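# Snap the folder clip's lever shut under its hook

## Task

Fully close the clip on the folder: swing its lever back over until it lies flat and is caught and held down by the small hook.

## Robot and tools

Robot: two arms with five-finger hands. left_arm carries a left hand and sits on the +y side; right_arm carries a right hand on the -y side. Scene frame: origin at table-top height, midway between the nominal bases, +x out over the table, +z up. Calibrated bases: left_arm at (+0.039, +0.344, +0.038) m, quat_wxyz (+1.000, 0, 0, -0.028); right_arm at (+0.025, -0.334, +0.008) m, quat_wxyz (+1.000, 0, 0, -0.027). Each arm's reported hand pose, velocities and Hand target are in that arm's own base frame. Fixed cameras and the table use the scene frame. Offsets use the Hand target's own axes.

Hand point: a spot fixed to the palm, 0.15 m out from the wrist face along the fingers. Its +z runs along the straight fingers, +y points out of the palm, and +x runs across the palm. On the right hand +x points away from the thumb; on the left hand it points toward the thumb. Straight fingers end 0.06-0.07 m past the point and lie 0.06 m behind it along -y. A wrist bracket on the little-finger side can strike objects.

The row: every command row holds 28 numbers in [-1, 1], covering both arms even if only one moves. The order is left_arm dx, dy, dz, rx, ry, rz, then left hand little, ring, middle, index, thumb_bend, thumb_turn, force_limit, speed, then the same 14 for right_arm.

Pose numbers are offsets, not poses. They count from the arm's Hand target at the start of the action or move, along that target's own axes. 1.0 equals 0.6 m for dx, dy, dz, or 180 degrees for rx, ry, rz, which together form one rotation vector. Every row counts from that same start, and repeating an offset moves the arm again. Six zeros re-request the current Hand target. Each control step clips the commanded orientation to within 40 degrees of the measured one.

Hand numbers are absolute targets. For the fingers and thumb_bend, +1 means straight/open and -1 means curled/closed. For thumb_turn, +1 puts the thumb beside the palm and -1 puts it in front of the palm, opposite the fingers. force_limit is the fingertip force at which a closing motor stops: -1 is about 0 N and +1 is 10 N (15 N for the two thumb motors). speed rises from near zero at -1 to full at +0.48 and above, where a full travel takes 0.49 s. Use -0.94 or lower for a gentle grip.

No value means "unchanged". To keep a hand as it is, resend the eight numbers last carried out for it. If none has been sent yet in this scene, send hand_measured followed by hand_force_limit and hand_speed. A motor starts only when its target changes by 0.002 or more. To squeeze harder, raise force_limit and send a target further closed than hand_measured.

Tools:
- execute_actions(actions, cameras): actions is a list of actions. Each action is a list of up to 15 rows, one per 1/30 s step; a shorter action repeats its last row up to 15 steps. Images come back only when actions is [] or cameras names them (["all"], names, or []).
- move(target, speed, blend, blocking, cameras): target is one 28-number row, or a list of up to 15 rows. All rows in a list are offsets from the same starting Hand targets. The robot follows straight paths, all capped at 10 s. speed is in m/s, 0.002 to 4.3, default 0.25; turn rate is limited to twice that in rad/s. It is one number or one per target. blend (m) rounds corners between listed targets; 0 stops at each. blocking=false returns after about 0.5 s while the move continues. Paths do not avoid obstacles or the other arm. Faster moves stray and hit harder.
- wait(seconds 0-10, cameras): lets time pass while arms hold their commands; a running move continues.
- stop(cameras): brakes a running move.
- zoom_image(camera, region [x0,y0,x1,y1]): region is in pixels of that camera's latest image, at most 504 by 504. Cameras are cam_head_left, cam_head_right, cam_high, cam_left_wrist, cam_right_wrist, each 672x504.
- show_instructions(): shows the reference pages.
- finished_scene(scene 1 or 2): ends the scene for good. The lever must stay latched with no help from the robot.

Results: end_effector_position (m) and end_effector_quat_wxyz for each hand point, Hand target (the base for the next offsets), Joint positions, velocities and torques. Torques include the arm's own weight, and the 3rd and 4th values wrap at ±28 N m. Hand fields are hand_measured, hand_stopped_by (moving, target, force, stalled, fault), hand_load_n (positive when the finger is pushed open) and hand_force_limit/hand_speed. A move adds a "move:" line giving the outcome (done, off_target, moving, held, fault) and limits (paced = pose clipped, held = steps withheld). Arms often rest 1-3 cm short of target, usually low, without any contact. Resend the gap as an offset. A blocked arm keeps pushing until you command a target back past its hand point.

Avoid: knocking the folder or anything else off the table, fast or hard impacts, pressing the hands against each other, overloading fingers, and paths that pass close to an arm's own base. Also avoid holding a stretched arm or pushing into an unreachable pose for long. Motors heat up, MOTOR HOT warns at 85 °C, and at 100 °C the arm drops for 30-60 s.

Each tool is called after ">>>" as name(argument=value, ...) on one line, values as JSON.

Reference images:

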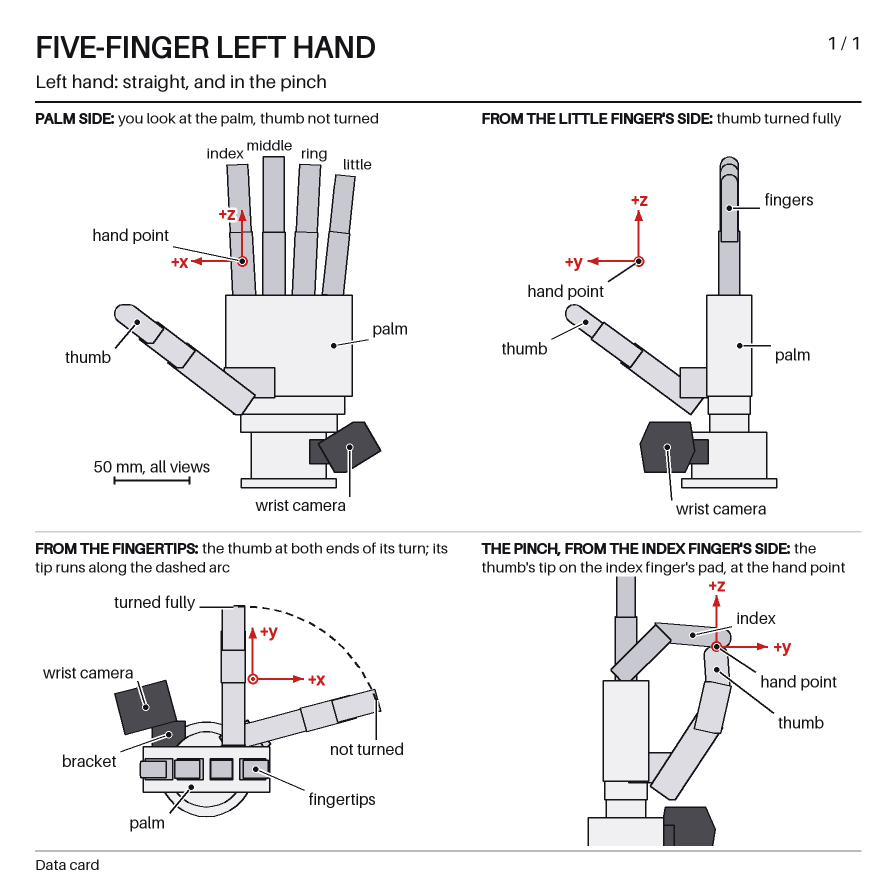

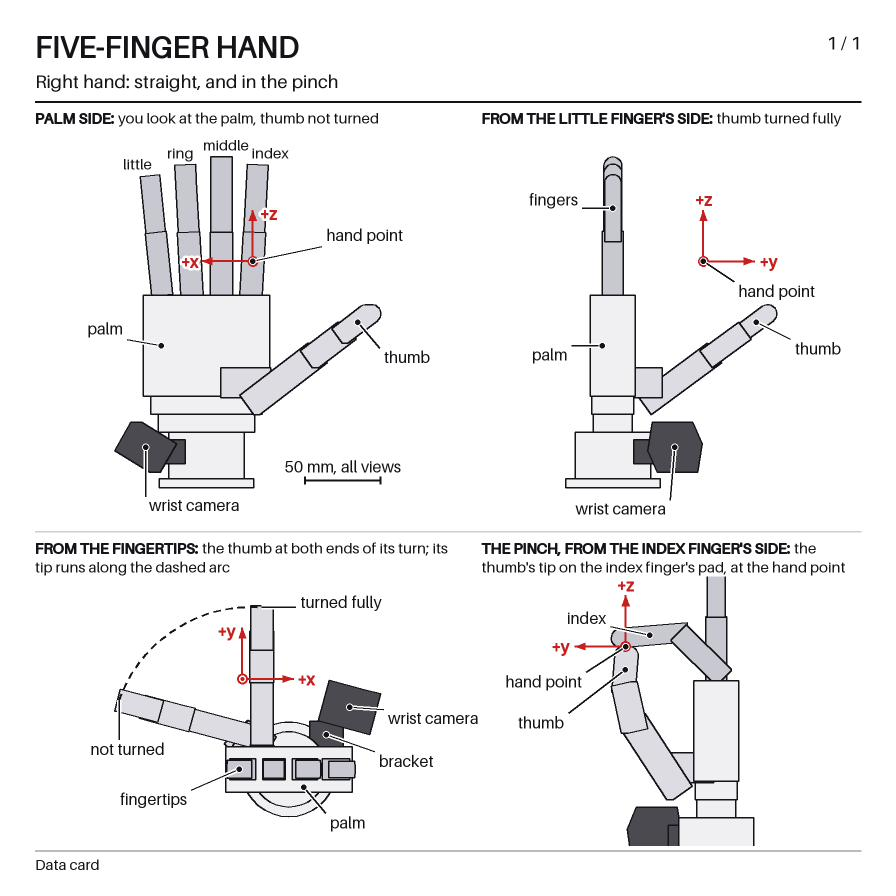

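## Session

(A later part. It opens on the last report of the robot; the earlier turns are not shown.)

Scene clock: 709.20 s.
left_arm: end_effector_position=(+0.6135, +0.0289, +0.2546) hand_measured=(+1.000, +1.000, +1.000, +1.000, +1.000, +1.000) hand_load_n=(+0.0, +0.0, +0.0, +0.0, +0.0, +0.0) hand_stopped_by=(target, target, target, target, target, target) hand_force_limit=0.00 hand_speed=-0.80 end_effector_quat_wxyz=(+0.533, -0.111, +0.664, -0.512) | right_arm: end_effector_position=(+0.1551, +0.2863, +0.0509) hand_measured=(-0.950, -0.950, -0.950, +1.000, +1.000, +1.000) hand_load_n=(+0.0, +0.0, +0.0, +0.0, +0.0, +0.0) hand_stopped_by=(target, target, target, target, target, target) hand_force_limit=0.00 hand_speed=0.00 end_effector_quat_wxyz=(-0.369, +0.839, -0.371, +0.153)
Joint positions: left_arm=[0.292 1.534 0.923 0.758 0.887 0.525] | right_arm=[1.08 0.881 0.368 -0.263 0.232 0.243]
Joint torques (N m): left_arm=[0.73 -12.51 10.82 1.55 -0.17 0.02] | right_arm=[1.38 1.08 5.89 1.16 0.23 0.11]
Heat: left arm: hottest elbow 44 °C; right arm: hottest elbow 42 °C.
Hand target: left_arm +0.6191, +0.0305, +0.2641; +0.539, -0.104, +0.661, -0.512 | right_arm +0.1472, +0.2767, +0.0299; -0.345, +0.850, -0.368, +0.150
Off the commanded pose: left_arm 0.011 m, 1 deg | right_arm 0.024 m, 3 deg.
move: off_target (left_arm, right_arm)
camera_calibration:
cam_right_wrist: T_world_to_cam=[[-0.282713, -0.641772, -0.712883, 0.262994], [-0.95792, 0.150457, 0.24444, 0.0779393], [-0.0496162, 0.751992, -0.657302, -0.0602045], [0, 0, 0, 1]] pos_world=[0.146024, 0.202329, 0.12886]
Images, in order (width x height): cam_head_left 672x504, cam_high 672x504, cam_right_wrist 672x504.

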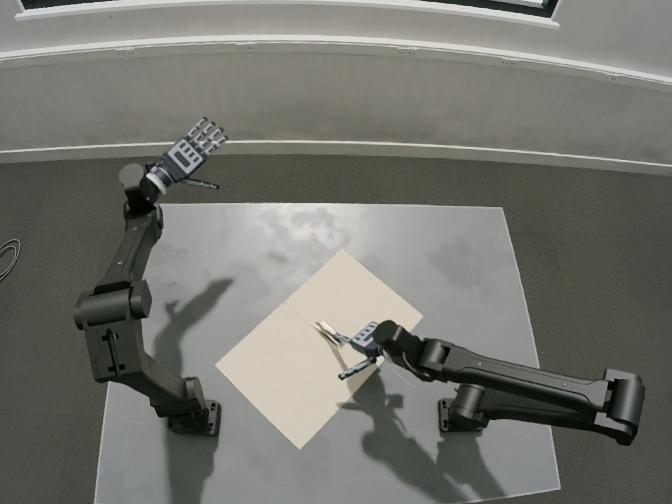

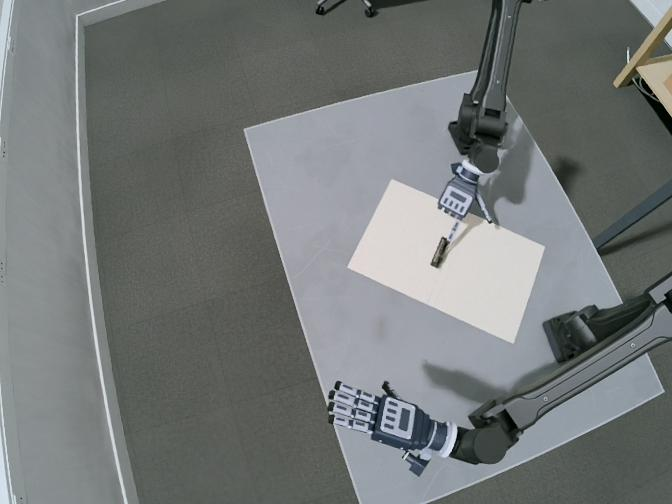

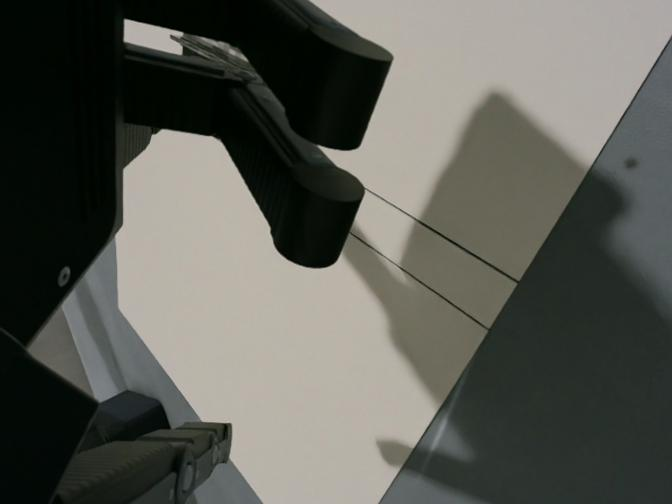

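>>> move(target=[0,0,0,0,0,0,1,1,1,1,1,1,0,-0.8,-0.001,0.0492,0.0218,0,0,0,-0.95,-0.95,-0.95,1,1,1,0,0], speed=0.08, cameras=["cam_right_wrist","cam_high","cam_head_left"])

>>> zoom_image(camera="cam_head_left", region=[300, 300, 370, 370])

>>> zoom_image(camera="cam_high", region=[405, 205, 475, 275])

Scene clock: 723.87 s.
left_arm: end_effector_position=(+0.6135, +0.0289, +0.2546) hand_measured=(+1.000, +1.000, +1.000, +1.000, +1.000, +1.000) hand_load_n=(+0.0, +0.0, +0.0, +0.0, +0.0, -0.5) hand_stopped_by=(target, target, target, target, target, target) hand_force_limit=0.00 hand_speed=-0.80 end_effector_quat_wxyz=(+0.533, -0.111, +0.664, -0.512) | right_arm: end_effector_position=(+0.1502, +0.2825, +0.0274) hand_measured=(-0.950, -0.950, -0.950, +1.000, +1.000, +1.000) hand_load_n=(+0.0, +0.0, +0.0, +0.5, +0.0, +0.0) hand_stopped_by=(target, target, target, target, target, target) hand_force_limit=0.00 hand_speed=0.00 end_effector_quat_wxyz=(-0.378, +0.834, -0.371, +0.156)
Joint positions: left_arm=[0.292 1.534 0.923 0.758 0.887 0.525] | right_arm=[1.096 0.911 0.299 -0.145 0.248 0.256]
Joint torques (N m): left_arm=[0.73 -12.45 10.84 1.55 -0.17 0.03] | right_arm=[1.85 1.67 5.04 0.77 0.16 0.13]
Heat: left arm: hottest elbow 44 °C; right arm: hottest elbow 41 °C.
Hand target: left_arm +0.6191, +0.0305, +0.2641; +0.539, -0.104, +0.661, -0.512 | right_arm +0.1380, +0.2689, +0.0000; -0.345, +0.850, -0.368, +0.150
Off the commanded pose: left_arm 0.011 m, 1 deg | right_arm 0.033 m, 4 deg.
move: off_target (left_arm, right_arm)
camera_calibration:
cam_right_wrist: T_world_to_cam=[[-0.276445, -0.628274, -0.727221, 0.238046], [-0.960237, 0.149849, 0.235564, 0.0803576], [-0.0390254, 0.763425, -0.644716, -0.0782008], [0, 0, 0, 1]] pos_world=[0.139917, 0.197217, 0.103766]
Images, in order (width x height): cam_head_left 672x504, cam_high 672x504, cam_right_wrist 672x504.

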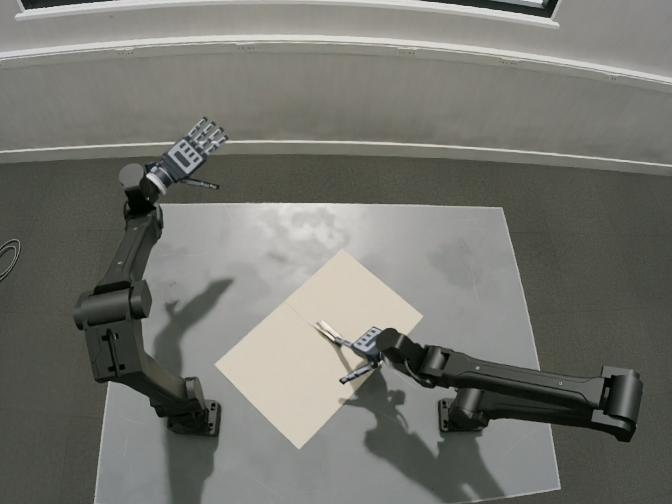

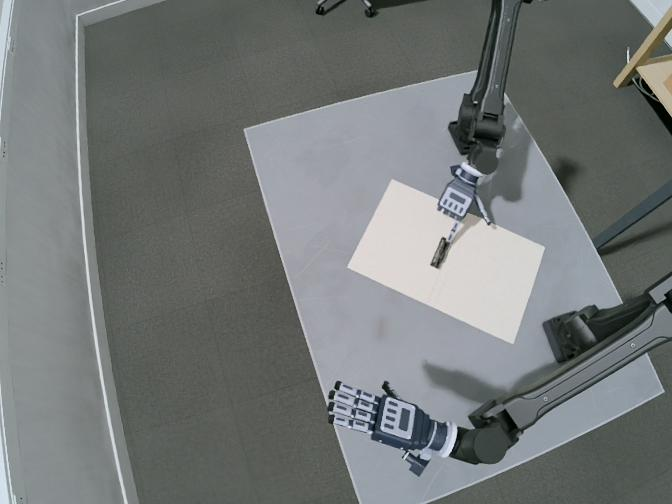

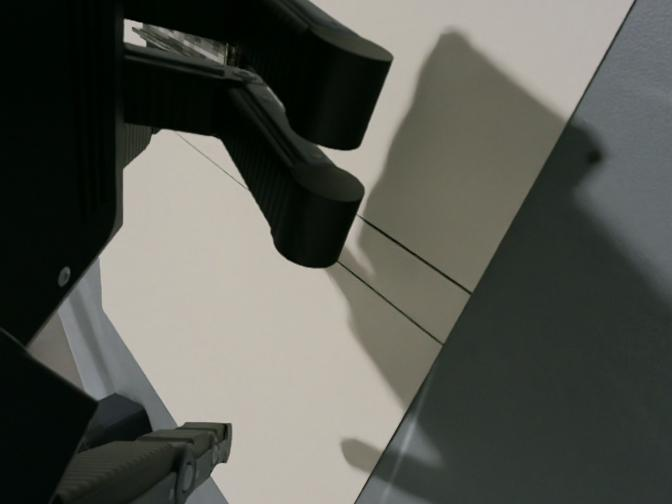

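Scaled by 7.200 from the camera's 672x504 image, which has a finer 960x720 frame.

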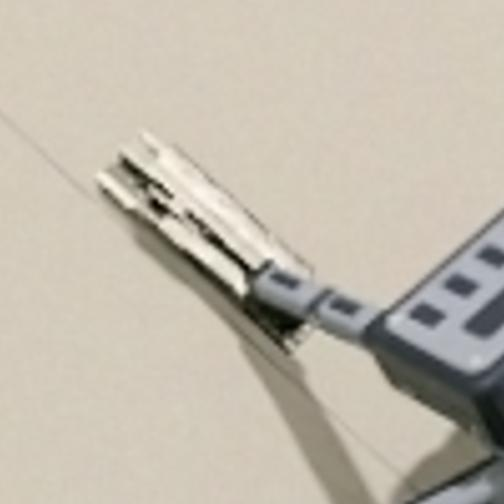

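Scaled by 7.200 from the camera's 672x504 image, which has a finer 960x720 frame.

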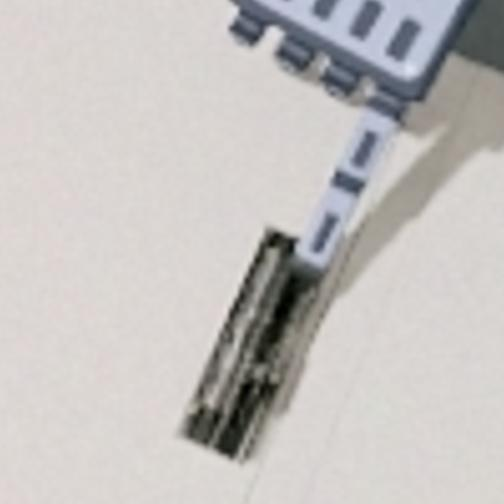

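>>> move(target=[0,0,0,0,0,0,1,1,1,1,1,1,0,-0.8,0,0.04,0.031,0,0,0,-0.95,-0.95,-0.95,1,1,1,0,0], speed=0.08, cameras=["cam_right_wrist","cam_high","cam_head_left"])

>>> zoom_image(camera="cam_head_left", region=[300, 300, 370, 370])

>>> zoom_image(camera="cam_high", region=[405, 205, 475, 275])

Scene clock: 732.70 s.
left_arm: end_effector_position=(+0.6135, +0.0289, +0.2546) hand_measured=(+1.000, +1.000, +1.000, +1.000, +1.000, +1.000) hand_load_n=(+0.0, +0.0, +0.0, +0.0, +0.0, +0.0) hand_stopped_by=(target, target, target, target, target, target) hand_force_limit=0.00 hand_speed=-0.80 end_effector_quat_wxyz=(+0.533, -0.111, +0.664, -0.512) | right_arm: end_effector_position=(+0.1538, +0.2922, +0.0163) hand_measured=(-0.950, -0.950, -0.950, +1.000, +1.000, +1.000) hand_load_n=(+0.0, +0.0, +0.0, +1.0, +0.0, -0.5) hand_stopped_by=(target, target, target, target, target, target) hand_force_limit=0.00 hand_speed=0.00 end_effector_quat_wxyz=(-0.405, +0.819, -0.376, +0.156)
Joint positions: left_arm=[0.292 1.534 0.923 0.758 0.887 0.525] | right_arm=[1.101 0.975 0.256 0.018 0.254 0.272]
Joint torques (N m): left_arm=[0.73 -12.51 10.82 1.57 -0.17 0.03] | right_arm=[1.73 2.61 3.55 0.02 -0.03 0.01]
Heat: left arm: hottest elbow 44 °C; right arm: hottest elbow 40 °C.
Hand target: left_arm +0.6191, +0.0305, +0.2641; +0.539, -0.104, +0.661, -0.512 | right_arm +0.1349, +0.2661, -0.0300; -0.345, +0.850, -0.368, +0.150
Off the commanded pose: left_arm 0.011 m, 1 deg | right_arm 0.057 m, 8 deg.
move: off_target (left_arm, right_arm)
camera_calibration:
cam_right_wrist: T_world_to_cam=[[-0.267173, -0.582211, -0.767886, 0.222906], [-0.963481, 0.146515, 0.22414, 0.0865385], [-0.0179899, 0.799727, -0.600094, -0.107134], [0, 0, 0, 1]] pos_world=[0.141005, 0.202777, 0.0874793]
Images, in order (width x height): cam_head_left 672x504, cam_high 672x504, cam_right_wrist 672x504.

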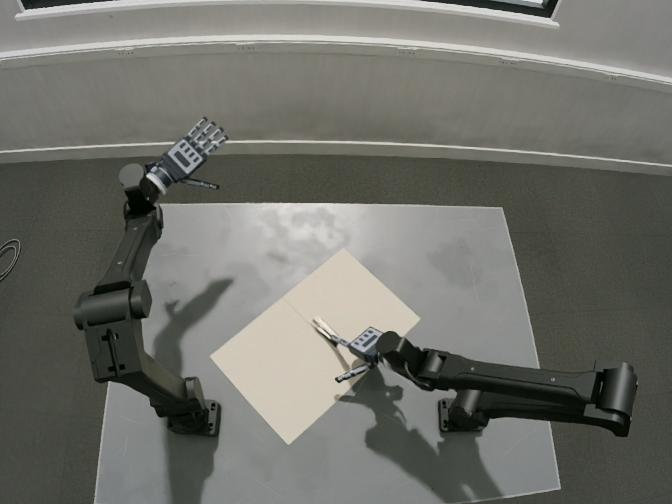

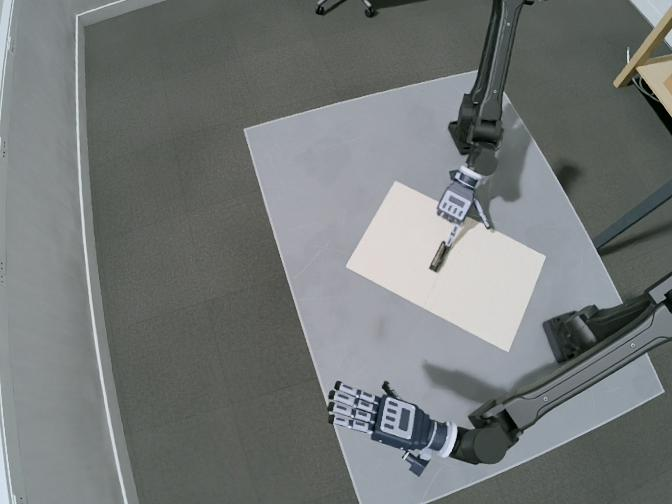

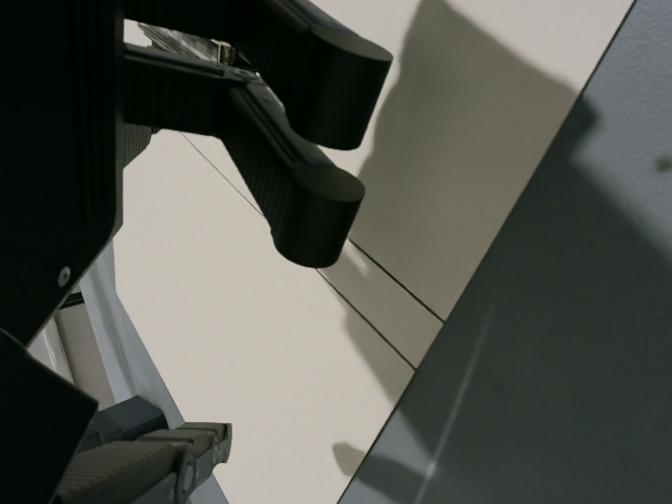

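Scaled by 7.200 from the camera's 672x504 image, which has a finer 960x720 frame.

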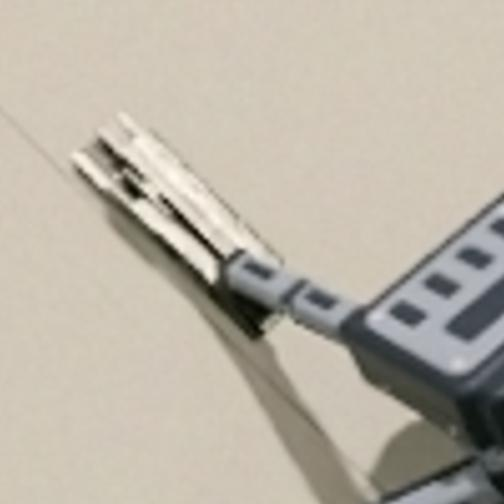

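Scaled by 7.200 from the camera's 672x504 image, which has a finer 960x720 frame.

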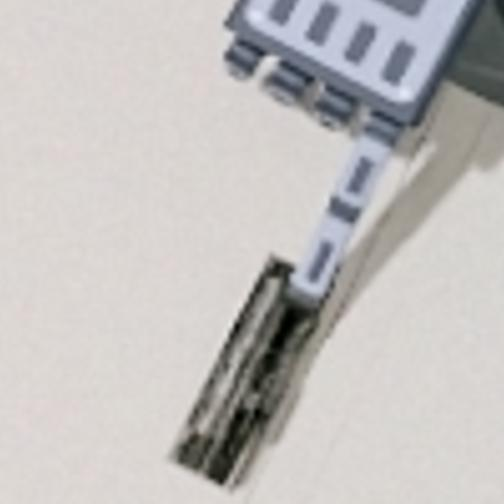

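>>> move(target=[0,0,0,0,0,0,1,1,1,1,1,1,0,-0.8,0,0.045,0.028,0,0,0,-0.95,-0.95,-0.95,1,1,1,0,0], speed=0.08, cameras=["cam_right_wrist","cam_high","cam_head_left"])

>>> zoom_image(camera="cam_head_left", region=[300, 300, 370, 370])

>>> zoom_image(camera="cam_high", region=[405, 205, 475, 275])

Scene clock: 743.20 s.
left_arm: end_effector_position=(+0.6135, +0.0289, +0.2546) hand_measured=(+1.000, +1.000, +1.000, +1.000, +1.000, +1.000) hand_load_n=(+0.0, +0.0, +0.0, +0.0, +0.0, -0.5) hand_stopped_by=(target, target, target, target, target, target) hand_force_limit=0.00 hand_speed=-0.80 end_effector_quat_wxyz=(+0.533, -0.111, +0.664, -0.512) | right_arm: end_effector_position=(+0.1557, +0.2992, +0.0074) hand_measured=(-0.950, -0.950, -0.950, +1.000, +1.000, +1.000) hand_load_n=(+0.0, +0.0, +0.0, +1.5, +0.0, +0.0) hand_stopped_by=(target, target, target, target, target, target) hand_force_limit=0.00 hand_speed=0.00 end_effector_quat_wxyz=(-0.433, +0.801, -0.382, +0.155)
Joint positions: left_arm=[0.292 1.534 0.923 0.758 0.887 0.525] | right_arm=[1.109 1.039 0.211 0.187 0.265 0.295]
Joint torques (N m): left_arm=[0.73 -12.4 10.81 1.55 -0.17 0.03] | right_arm=[2.02 4.01 1.88 -1.14 -0.28 -0.1]
Heat: left arm: hottest elbow 44 °C; right arm: hottest elbow 38 °C.
Hand target: left_arm +0.6191, +0.0305, +0.2641; +0.539, -0.104, +0.661, -0.512 | right_arm +0.1293, +0.2609, -0.0609; -0.345, +0.850, -0.368, +0.150
Off the commanded pose: left_arm 0.011 m, 1 deg | right_arm 0.083 m, 12 deg.
move: off_target (left_arm, right_arm)
camera_calibration:
cam_right_wrist: T_world_to_cam=[[-0.259332, -0.528799, -0.808157, 0.203624], [-0.965773, 0.146732, 0.213899, 0.0898346], [0.00547332, 0.835967, -0.548753, -0.132945], [0, 0, 0, 1]] pos_world=[0.140294, 0.205633, 0.072391]
Images, in order (width x height): cam_head_left 672x504, cam_high 672x504, cam_right_wrist 672x504.

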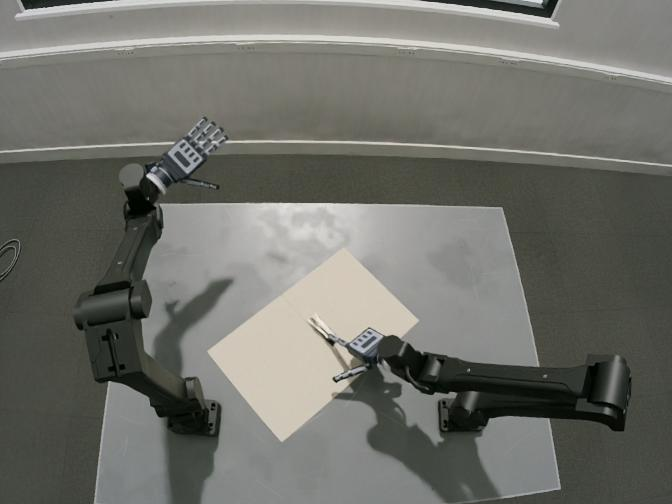

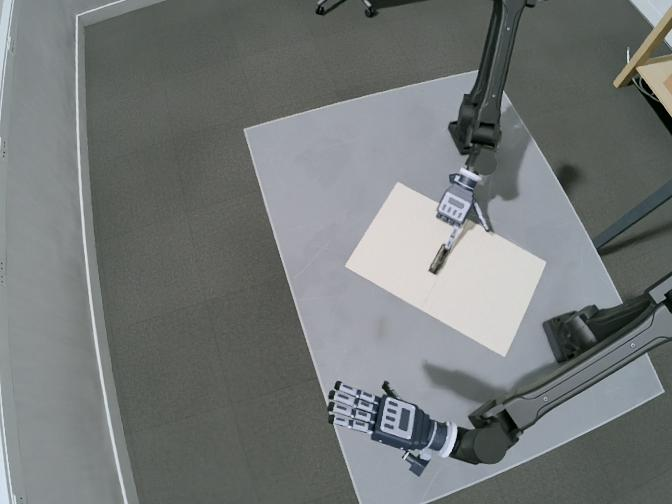

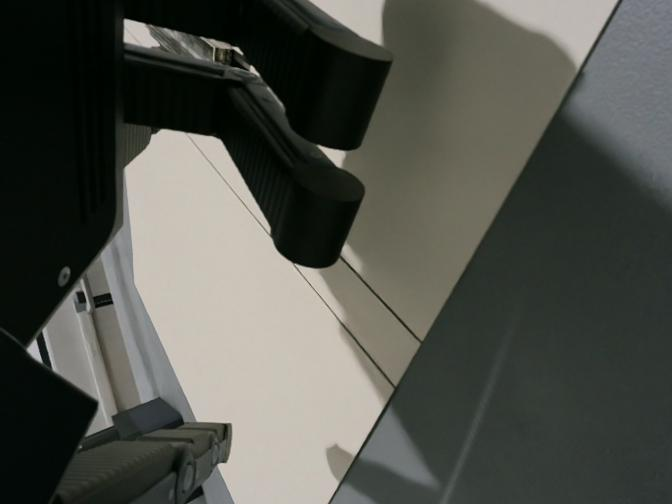

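Scaled by 7.200 from the camera's 672x504 image, which has a finer 960x720 frame.

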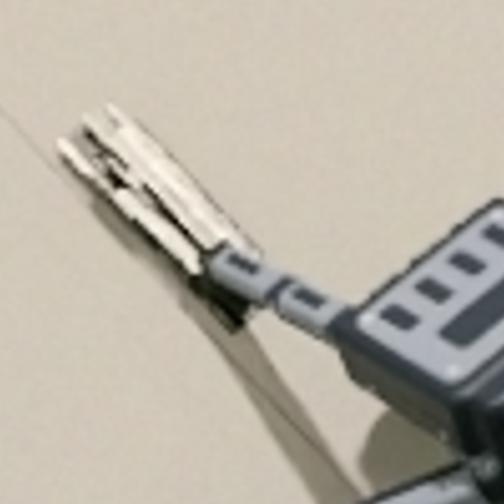

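Scaled by 7.200 from the camera's 672x504 image, which has a finer 960x720 frame.

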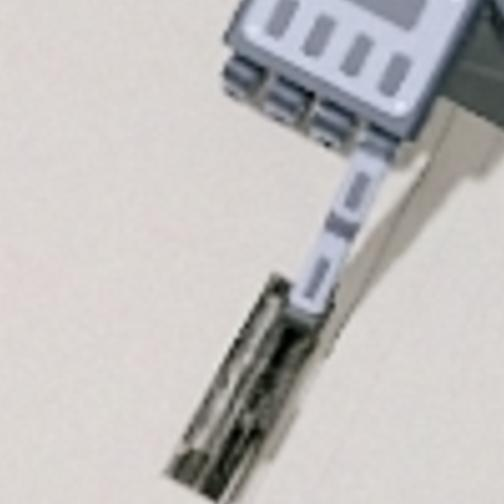

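>>> move(target=[[0,0,0,0,0,0,1,1,1,1,1,1,0,-0.8,-0.0163,-0.1995,-0.0965,0,0,0,-0.95,-0.95,-0.95,1,1,1,0,0],[0,0,0,0,0,0,1,1,1,1,1,1,0,-0.8,-0.0163,-0.22,-0.12,0,0,0,1,1,1,1,1,1,0,0]], speed=0.12, cameras=["cam_right_wrist","cam_high","cam_head_left"])

>>> zoom_image(camera="cam_head_left", region=[300, 300, 370, 370])

>>> zoom_image(camera="cam_right_wrist", region=[120, 0, 360, 180])

Scene clock: 759.60 s.
left_arm: end_effector_position=(+0.6135, +0.0289, +0.2546) hand_measured=(+1.000, +1.000, +1.000, +1.000, +1.000, +1.000) hand_load_n=(+0.0, +0.0, +0.0, +0.0, +0.0, +0.0) hand_stopped_by=(target, target, target, target, target, target) hand_force_limit=0.00 hand_speed=-0.80 end_effector_quat_wxyz=(+0.533, -0.111, +0.664, -0.512) | right_arm: end_effector_position=(+0.1465, +0.2865, +0.0598) hand_measured=(+1.000, +1.000, +1.000, +1.000, +1.000, +1.000) hand_load_n=(+0.0, +0.0, +0.0, +0.0, +0.0, +0.0) hand_stopped_by=(target, target, target, target, target, target) hand_force_limit=0.00 hand_speed=0.00 end_effector_quat_wxyz=(-0.328, +0.855, -0.375, +0.146)
Joint positions: left_arm=[0.292 1.534 0.923 0.758 0.887 0.525] | right_arm=[1.107 0.904 0.445 -0.412 0.244 0.273]
Joint torques (N m): left_arm=[0.73 -12.51 10.8 1.55 -0.17 0.03] | right_arm=[0.62 -2.02 11.71 0.49 0.17 -0.06]
Heat: left arm: hottest elbow 44 °C; right arm: hottest elbow 37 °C.
Hand target: left_arm +0.6191, +0.0305, +0.2641; +0.539, -0.104, +0.661, -0.512 | right_arm +0.1551, +0.2984, +0.0827; -0.345, +0.850, -0.368, +0.150
Off the commanded pose: left_arm 0.011 m, 1 deg | right_arm 0.027 m, 2 deg.
move: off_target (left_arm, right_arm); target 2's new numbers were sent with right_arm's hand 0.027 m and 2 deg from that target
camera_calibration:
cam_right_wrist: T_world_to_cam=[[-0.318295, -0.690991, -0.649014, 0.282594], [-0.944423, 0.171782, 0.280279, 0.0572906], [-0.0821813, 0.702155, -0.707265, -0.0328243], [0, 0, 0, 1]] pos_world=[0.141357, 0.208476, 0.144135]
Images, in order (width x height): cam_head_left 672x504, cam_high 672x504, cam_right_wrist 672x504.

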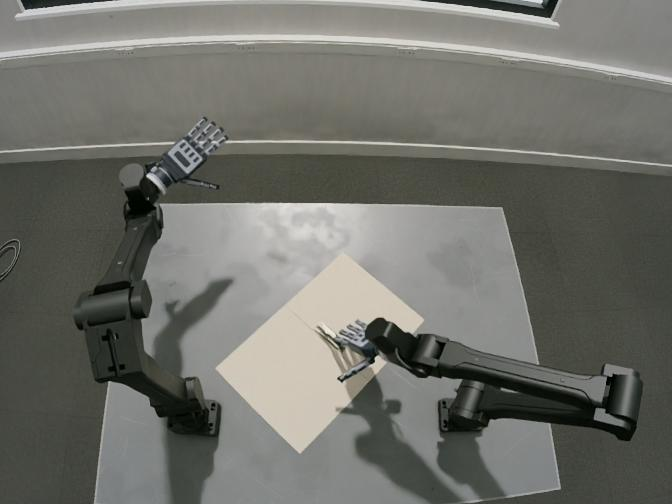

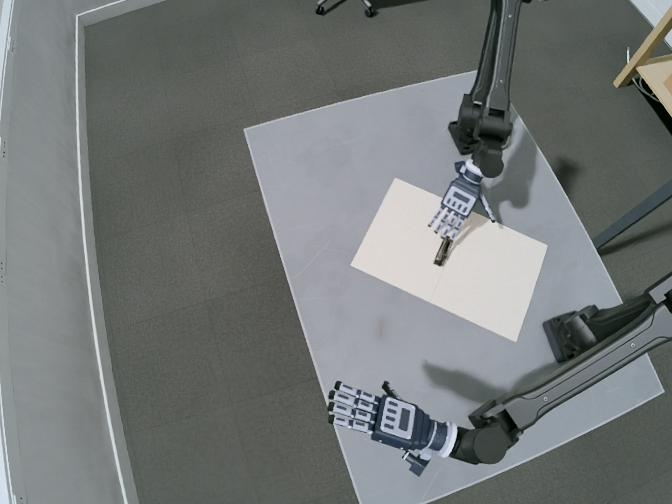

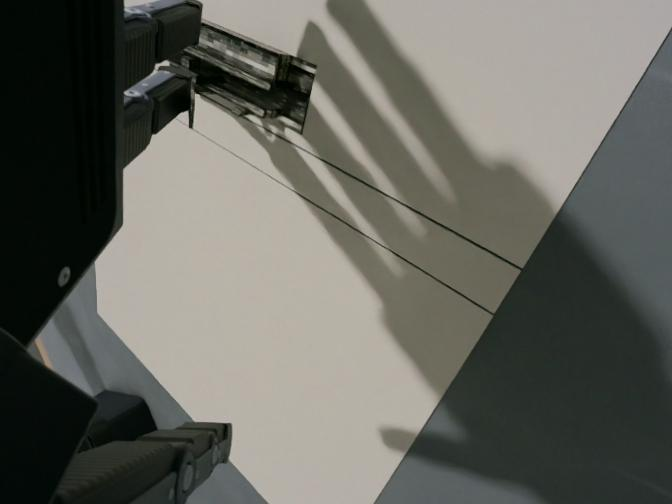

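Scaled by 7.200 from the camera's 672x504 image, which has a finer 960x720 frame.

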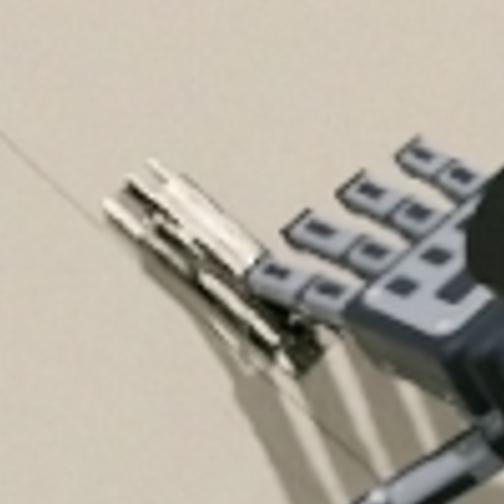

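Scaled by 2.100 from the camera's 672x504 image, which has a finer 960x720 frame.

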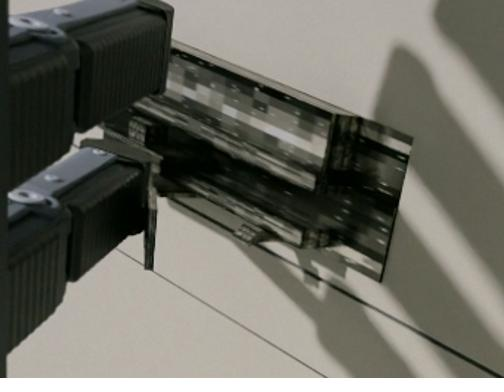

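>>> move(target=[[0,0,0,0,0,0,1,1,1,1,1,1,0,-0.8,0.0033,-0.0133,-0.0365,0,0,0,1,1,1,1,1,1,0,0],[0,0,0,0,0,0,1,1,1,1,1,1,0,-0.8,0.006,0.0132,-0.0622,0,0,0,1,1,1,1,1,1,0,0],[0,0,0,0,0,0,1,1,1,1,1,1,0,-0.8,0.006,0.0665,-0.0073,0,0,0,1,1,1,1,1,1,0,0]], speed=0.1, cameras=["cam_right_wrist","cam_high","cam_head_left"])

>>> zoom_image(camera="cam_head_left", region=[300, 300, 370, 370])

>>> zoom_image(camera="cam_right_wrist", region=[120, 0, 360, 180])

>>> zoom_image(camera="cam_high", region=[405, 205, 475, 275])

Scene clock: 795.93 s.
left_arm: end_effector_position=(+0.6135, +0.0289, +0.2546) hand_measured=(+1.000, +1.000, +1.000, +1.000, +1.000, +1.000) hand_load_n=(+0.0, -0.5, +0.0, +0.0, +0.5, +0.0) hand_stopped_by=(target, target, target, target, target, target) hand_force_limit=0.00 hand_speed=-0.80 end_effector_quat_wxyz=(+0.533, -0.111, +0.664, -0.512) | right_arm: end_effector_position=(+0.1370, +0.2729, +0.0641) hand_measured=(+1.000, +1.000, +1.000, +1.000, +1.000, +1.000) hand_load_n=(+0.0, +0.0, +0.0, +0.0, +0.0, +0.0) hand_stopped_by=(target, target, target, target, target, target) hand_force_limit=0.00 hand_speed=0.00 end_effector_quat_wxyz=(-0.347, +0.849, -0.369, +0.152)
Joint positions: left_arm=[0.292 1.534 0.923 0.758 0.887 0.525] | right_arm=[1.126 0.798 0.396 -0.429 0.261 0.273]
Joint torques (N m): left_arm=[0.67 -12.45 10.82 1.55 -0.17 0.03] | right_arm=[1.55 0.79 7.5 1.77 0.4 0.17]
Heat: left arm: hottest elbow 44 °C; right arm: hottest elbow 40 °C.
Hand target: left_arm +0.6191, +0.0305, +0.2641; +0.539, -0.104, +0.661, -0.512 | right_arm +0.1344, +0.2742, +0.0582; -0.345, +0.850, -0.368, +0.150
Off the commanded pose: left_arm 0.011 m, 1 deg | right_arm 0.007 m, 0 deg.
move: off_target (left_arm)
camera_calibration:
cam_right_wrist: T_world_to_cam=[[-0.293614, -0.673812, -0.678062, 0.266687], [-0.953543, 0.156417, 0.257466, 0.0563567], [-0.0674229, 0.722158, -0.688435, -0.0297396], [0, 0, 0, 1]] pos_world=[0.130037, 0.192358, 0.145847]
Images, in order (width x height): cam_head_left 672x504, cam_high 672x504, cam_right_wrist 672x504.

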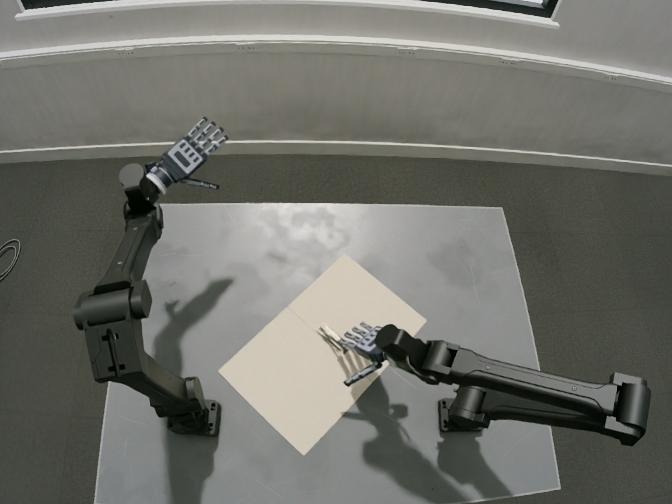

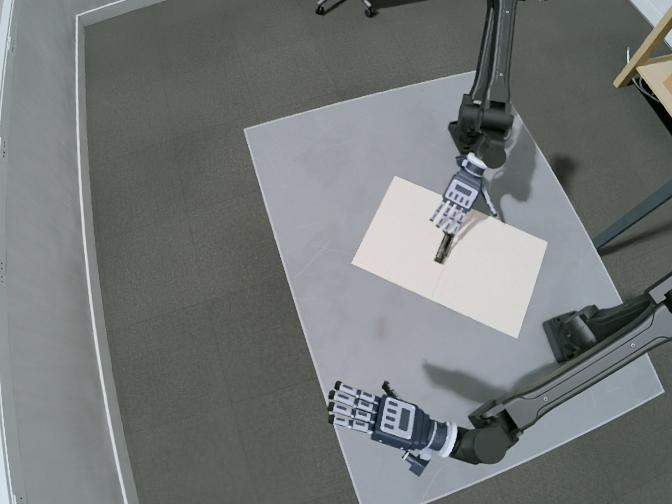

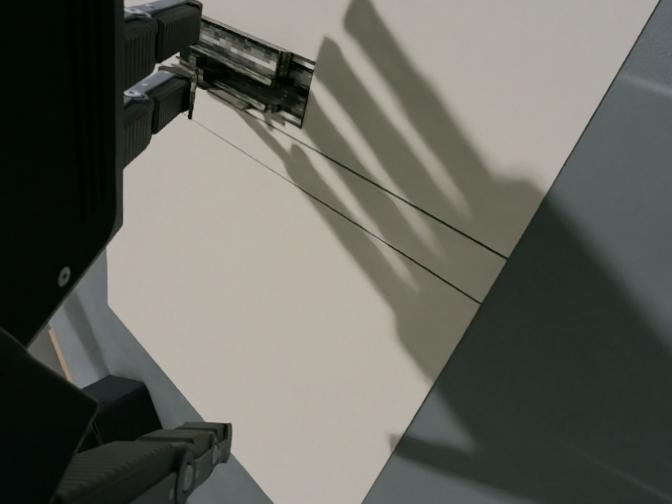

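Scaled by 7.200 from the camera's 672x504 image, which has a finer 960x720 frame.

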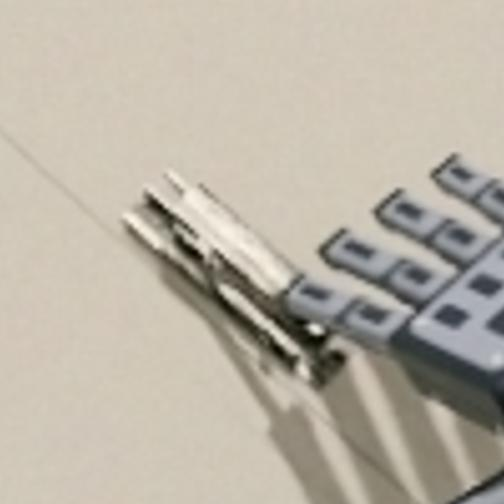

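Scaled by 2.100 from the camera's 672x504 image, which has a finer 960x720 frame.

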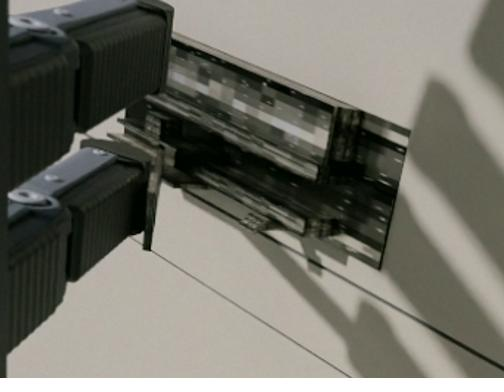

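Scaled by 7.200 from the camera's 672x504 image, which has a finer 960x720 frame.

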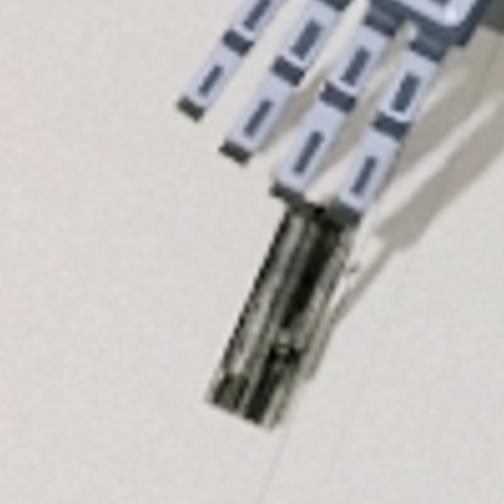

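>>> move(target=[[0,0,0,0,0,0,1,1,1,1,1,1,0,-0.8,-0.0012,0.012,-0.0117,0,0,0,-0.95,-0.95,-0.95,1,1,1,0,0],[0,0,0,0,0,0,1,1,1,1,1,1,0,-0.8,0,0.0797,0.0387,0,0,0,-0.95,-0.95,-0.95,1,1,1,0,0]], speed=0.08, cameras=["cam_right_wrist","cam_high","cam_head_left"])

>>> zoom_image(camera="cam_head_left", region=[300, 300, 370, 370])

>>> zoom_image(camera="cam_high", region=[405, 205, 475, 275])

Scene clock: 819.13 s.
left_arm: end_effector_position=(+0.6135, +0.0289, +0.2546) hand_measured=(+1.000, +1.000, +1.000, +1.000, +1.000, +1.000) hand_load_n=(+0.0, +0.0, +0.0, +0.0, +0.0, -0.5) hand_stopped_by=(target, target, target, target, target, target) hand_force_limit=0.00 hand_speed=-0.80 end_effector_quat_wxyz=(+0.533, -0.111, +0.664, -0.512) | right_arm: end_effector_position=(+0.1306, +0.2730, +0.0315) hand_measured=(-0.950, -0.950, -0.950, +1.000, +1.000, +1.000) hand_load_n=(+0.0, +0.0, +0.0, +0.5, +0.0, -0.5) hand_stopped_by=(target, target, target, target, target, target) hand_force_limit=0.00 hand_speed=0.00 end_effector_quat_wxyz=(-0.373, +0.837, -0.371, +0.154)
Joint positions: left_arm=[0.292 1.534 0.923 0.758 0.887 0.525] | right_arm=[1.159 0.823 0.285 -0.243 0.289 0.301]
Joint torques (N m): left_arm=[0.79 -12.45 10.82 1.54 -0.17 0.03] | right_arm=[1.79 2.14 5.63 0.96 0.2 0.15]
Heat: left arm: hottest elbow 44 °C; right arm: hottest elbow 40 °C.
Hand target: left_arm +0.6191, +0.0305, +0.2641; +0.539, -0.104, +0.661, -0.512 | right_arm +0.1213, +0.2617, +0.0081; -0.345, +0.850, -0.368, +0.150
Off the commanded pose: left_arm 0.011 m, 1 deg | right_arm 0.028 m, 4 deg.
move: off_target (left_arm, right_arm)
camera_calibration:
cam_right_wrist: T_world_to_cam=[[-0.279947, -0.636154, -0.718984, 0.232045], [-0.95889, 0.149038, 0.241489, 0.0617709], [-0.046468, 0.757031, -0.651725, -0.066066], [0, 0, 0, 1]] pos_world=[0.121122, 0.188424, 0.108863]
Images, in order (width x height): cam_head_left 672x504, cam_high 672x504, cam_right_wrist 672x504.

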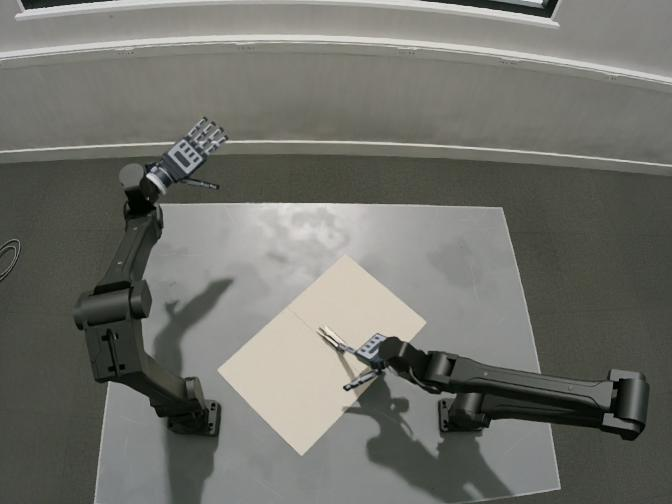

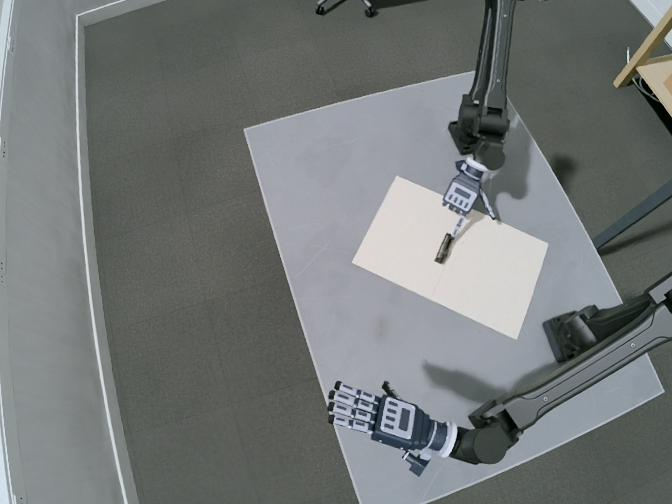

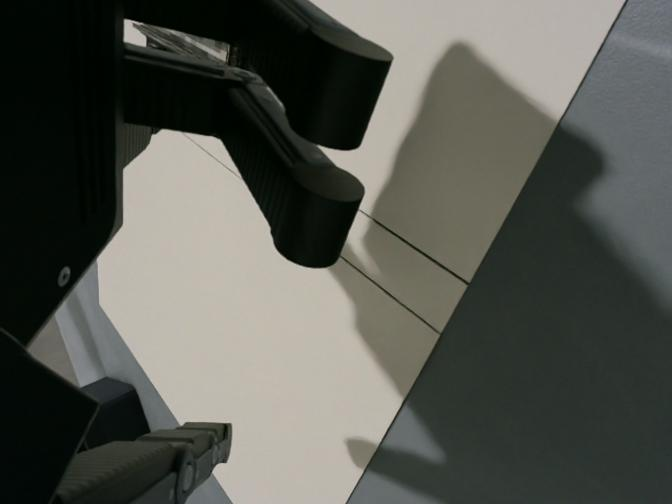

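Scaled by 7.200 from the camera's 672x504 image, which has a finer 960x720 frame.

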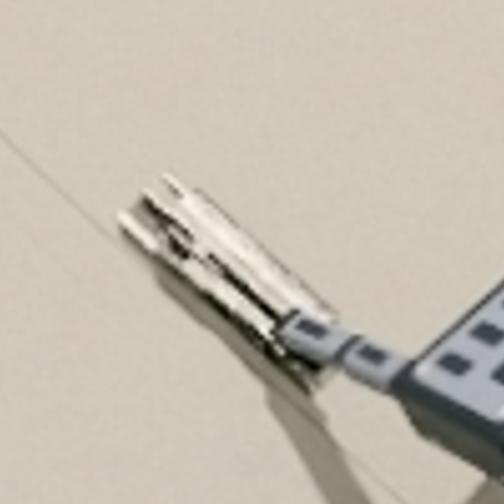

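Scaled by 7.200 from the camera's 672x504 image, which has a finer 960x720 frame.

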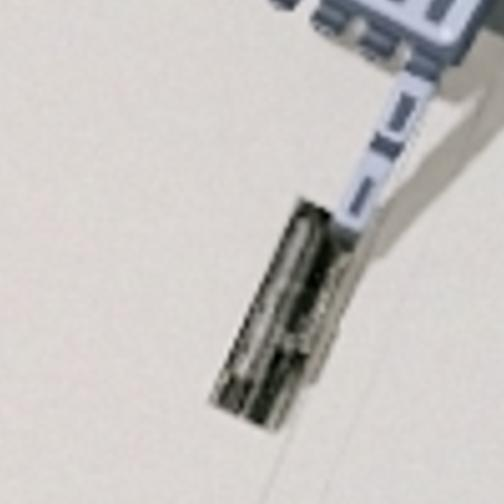

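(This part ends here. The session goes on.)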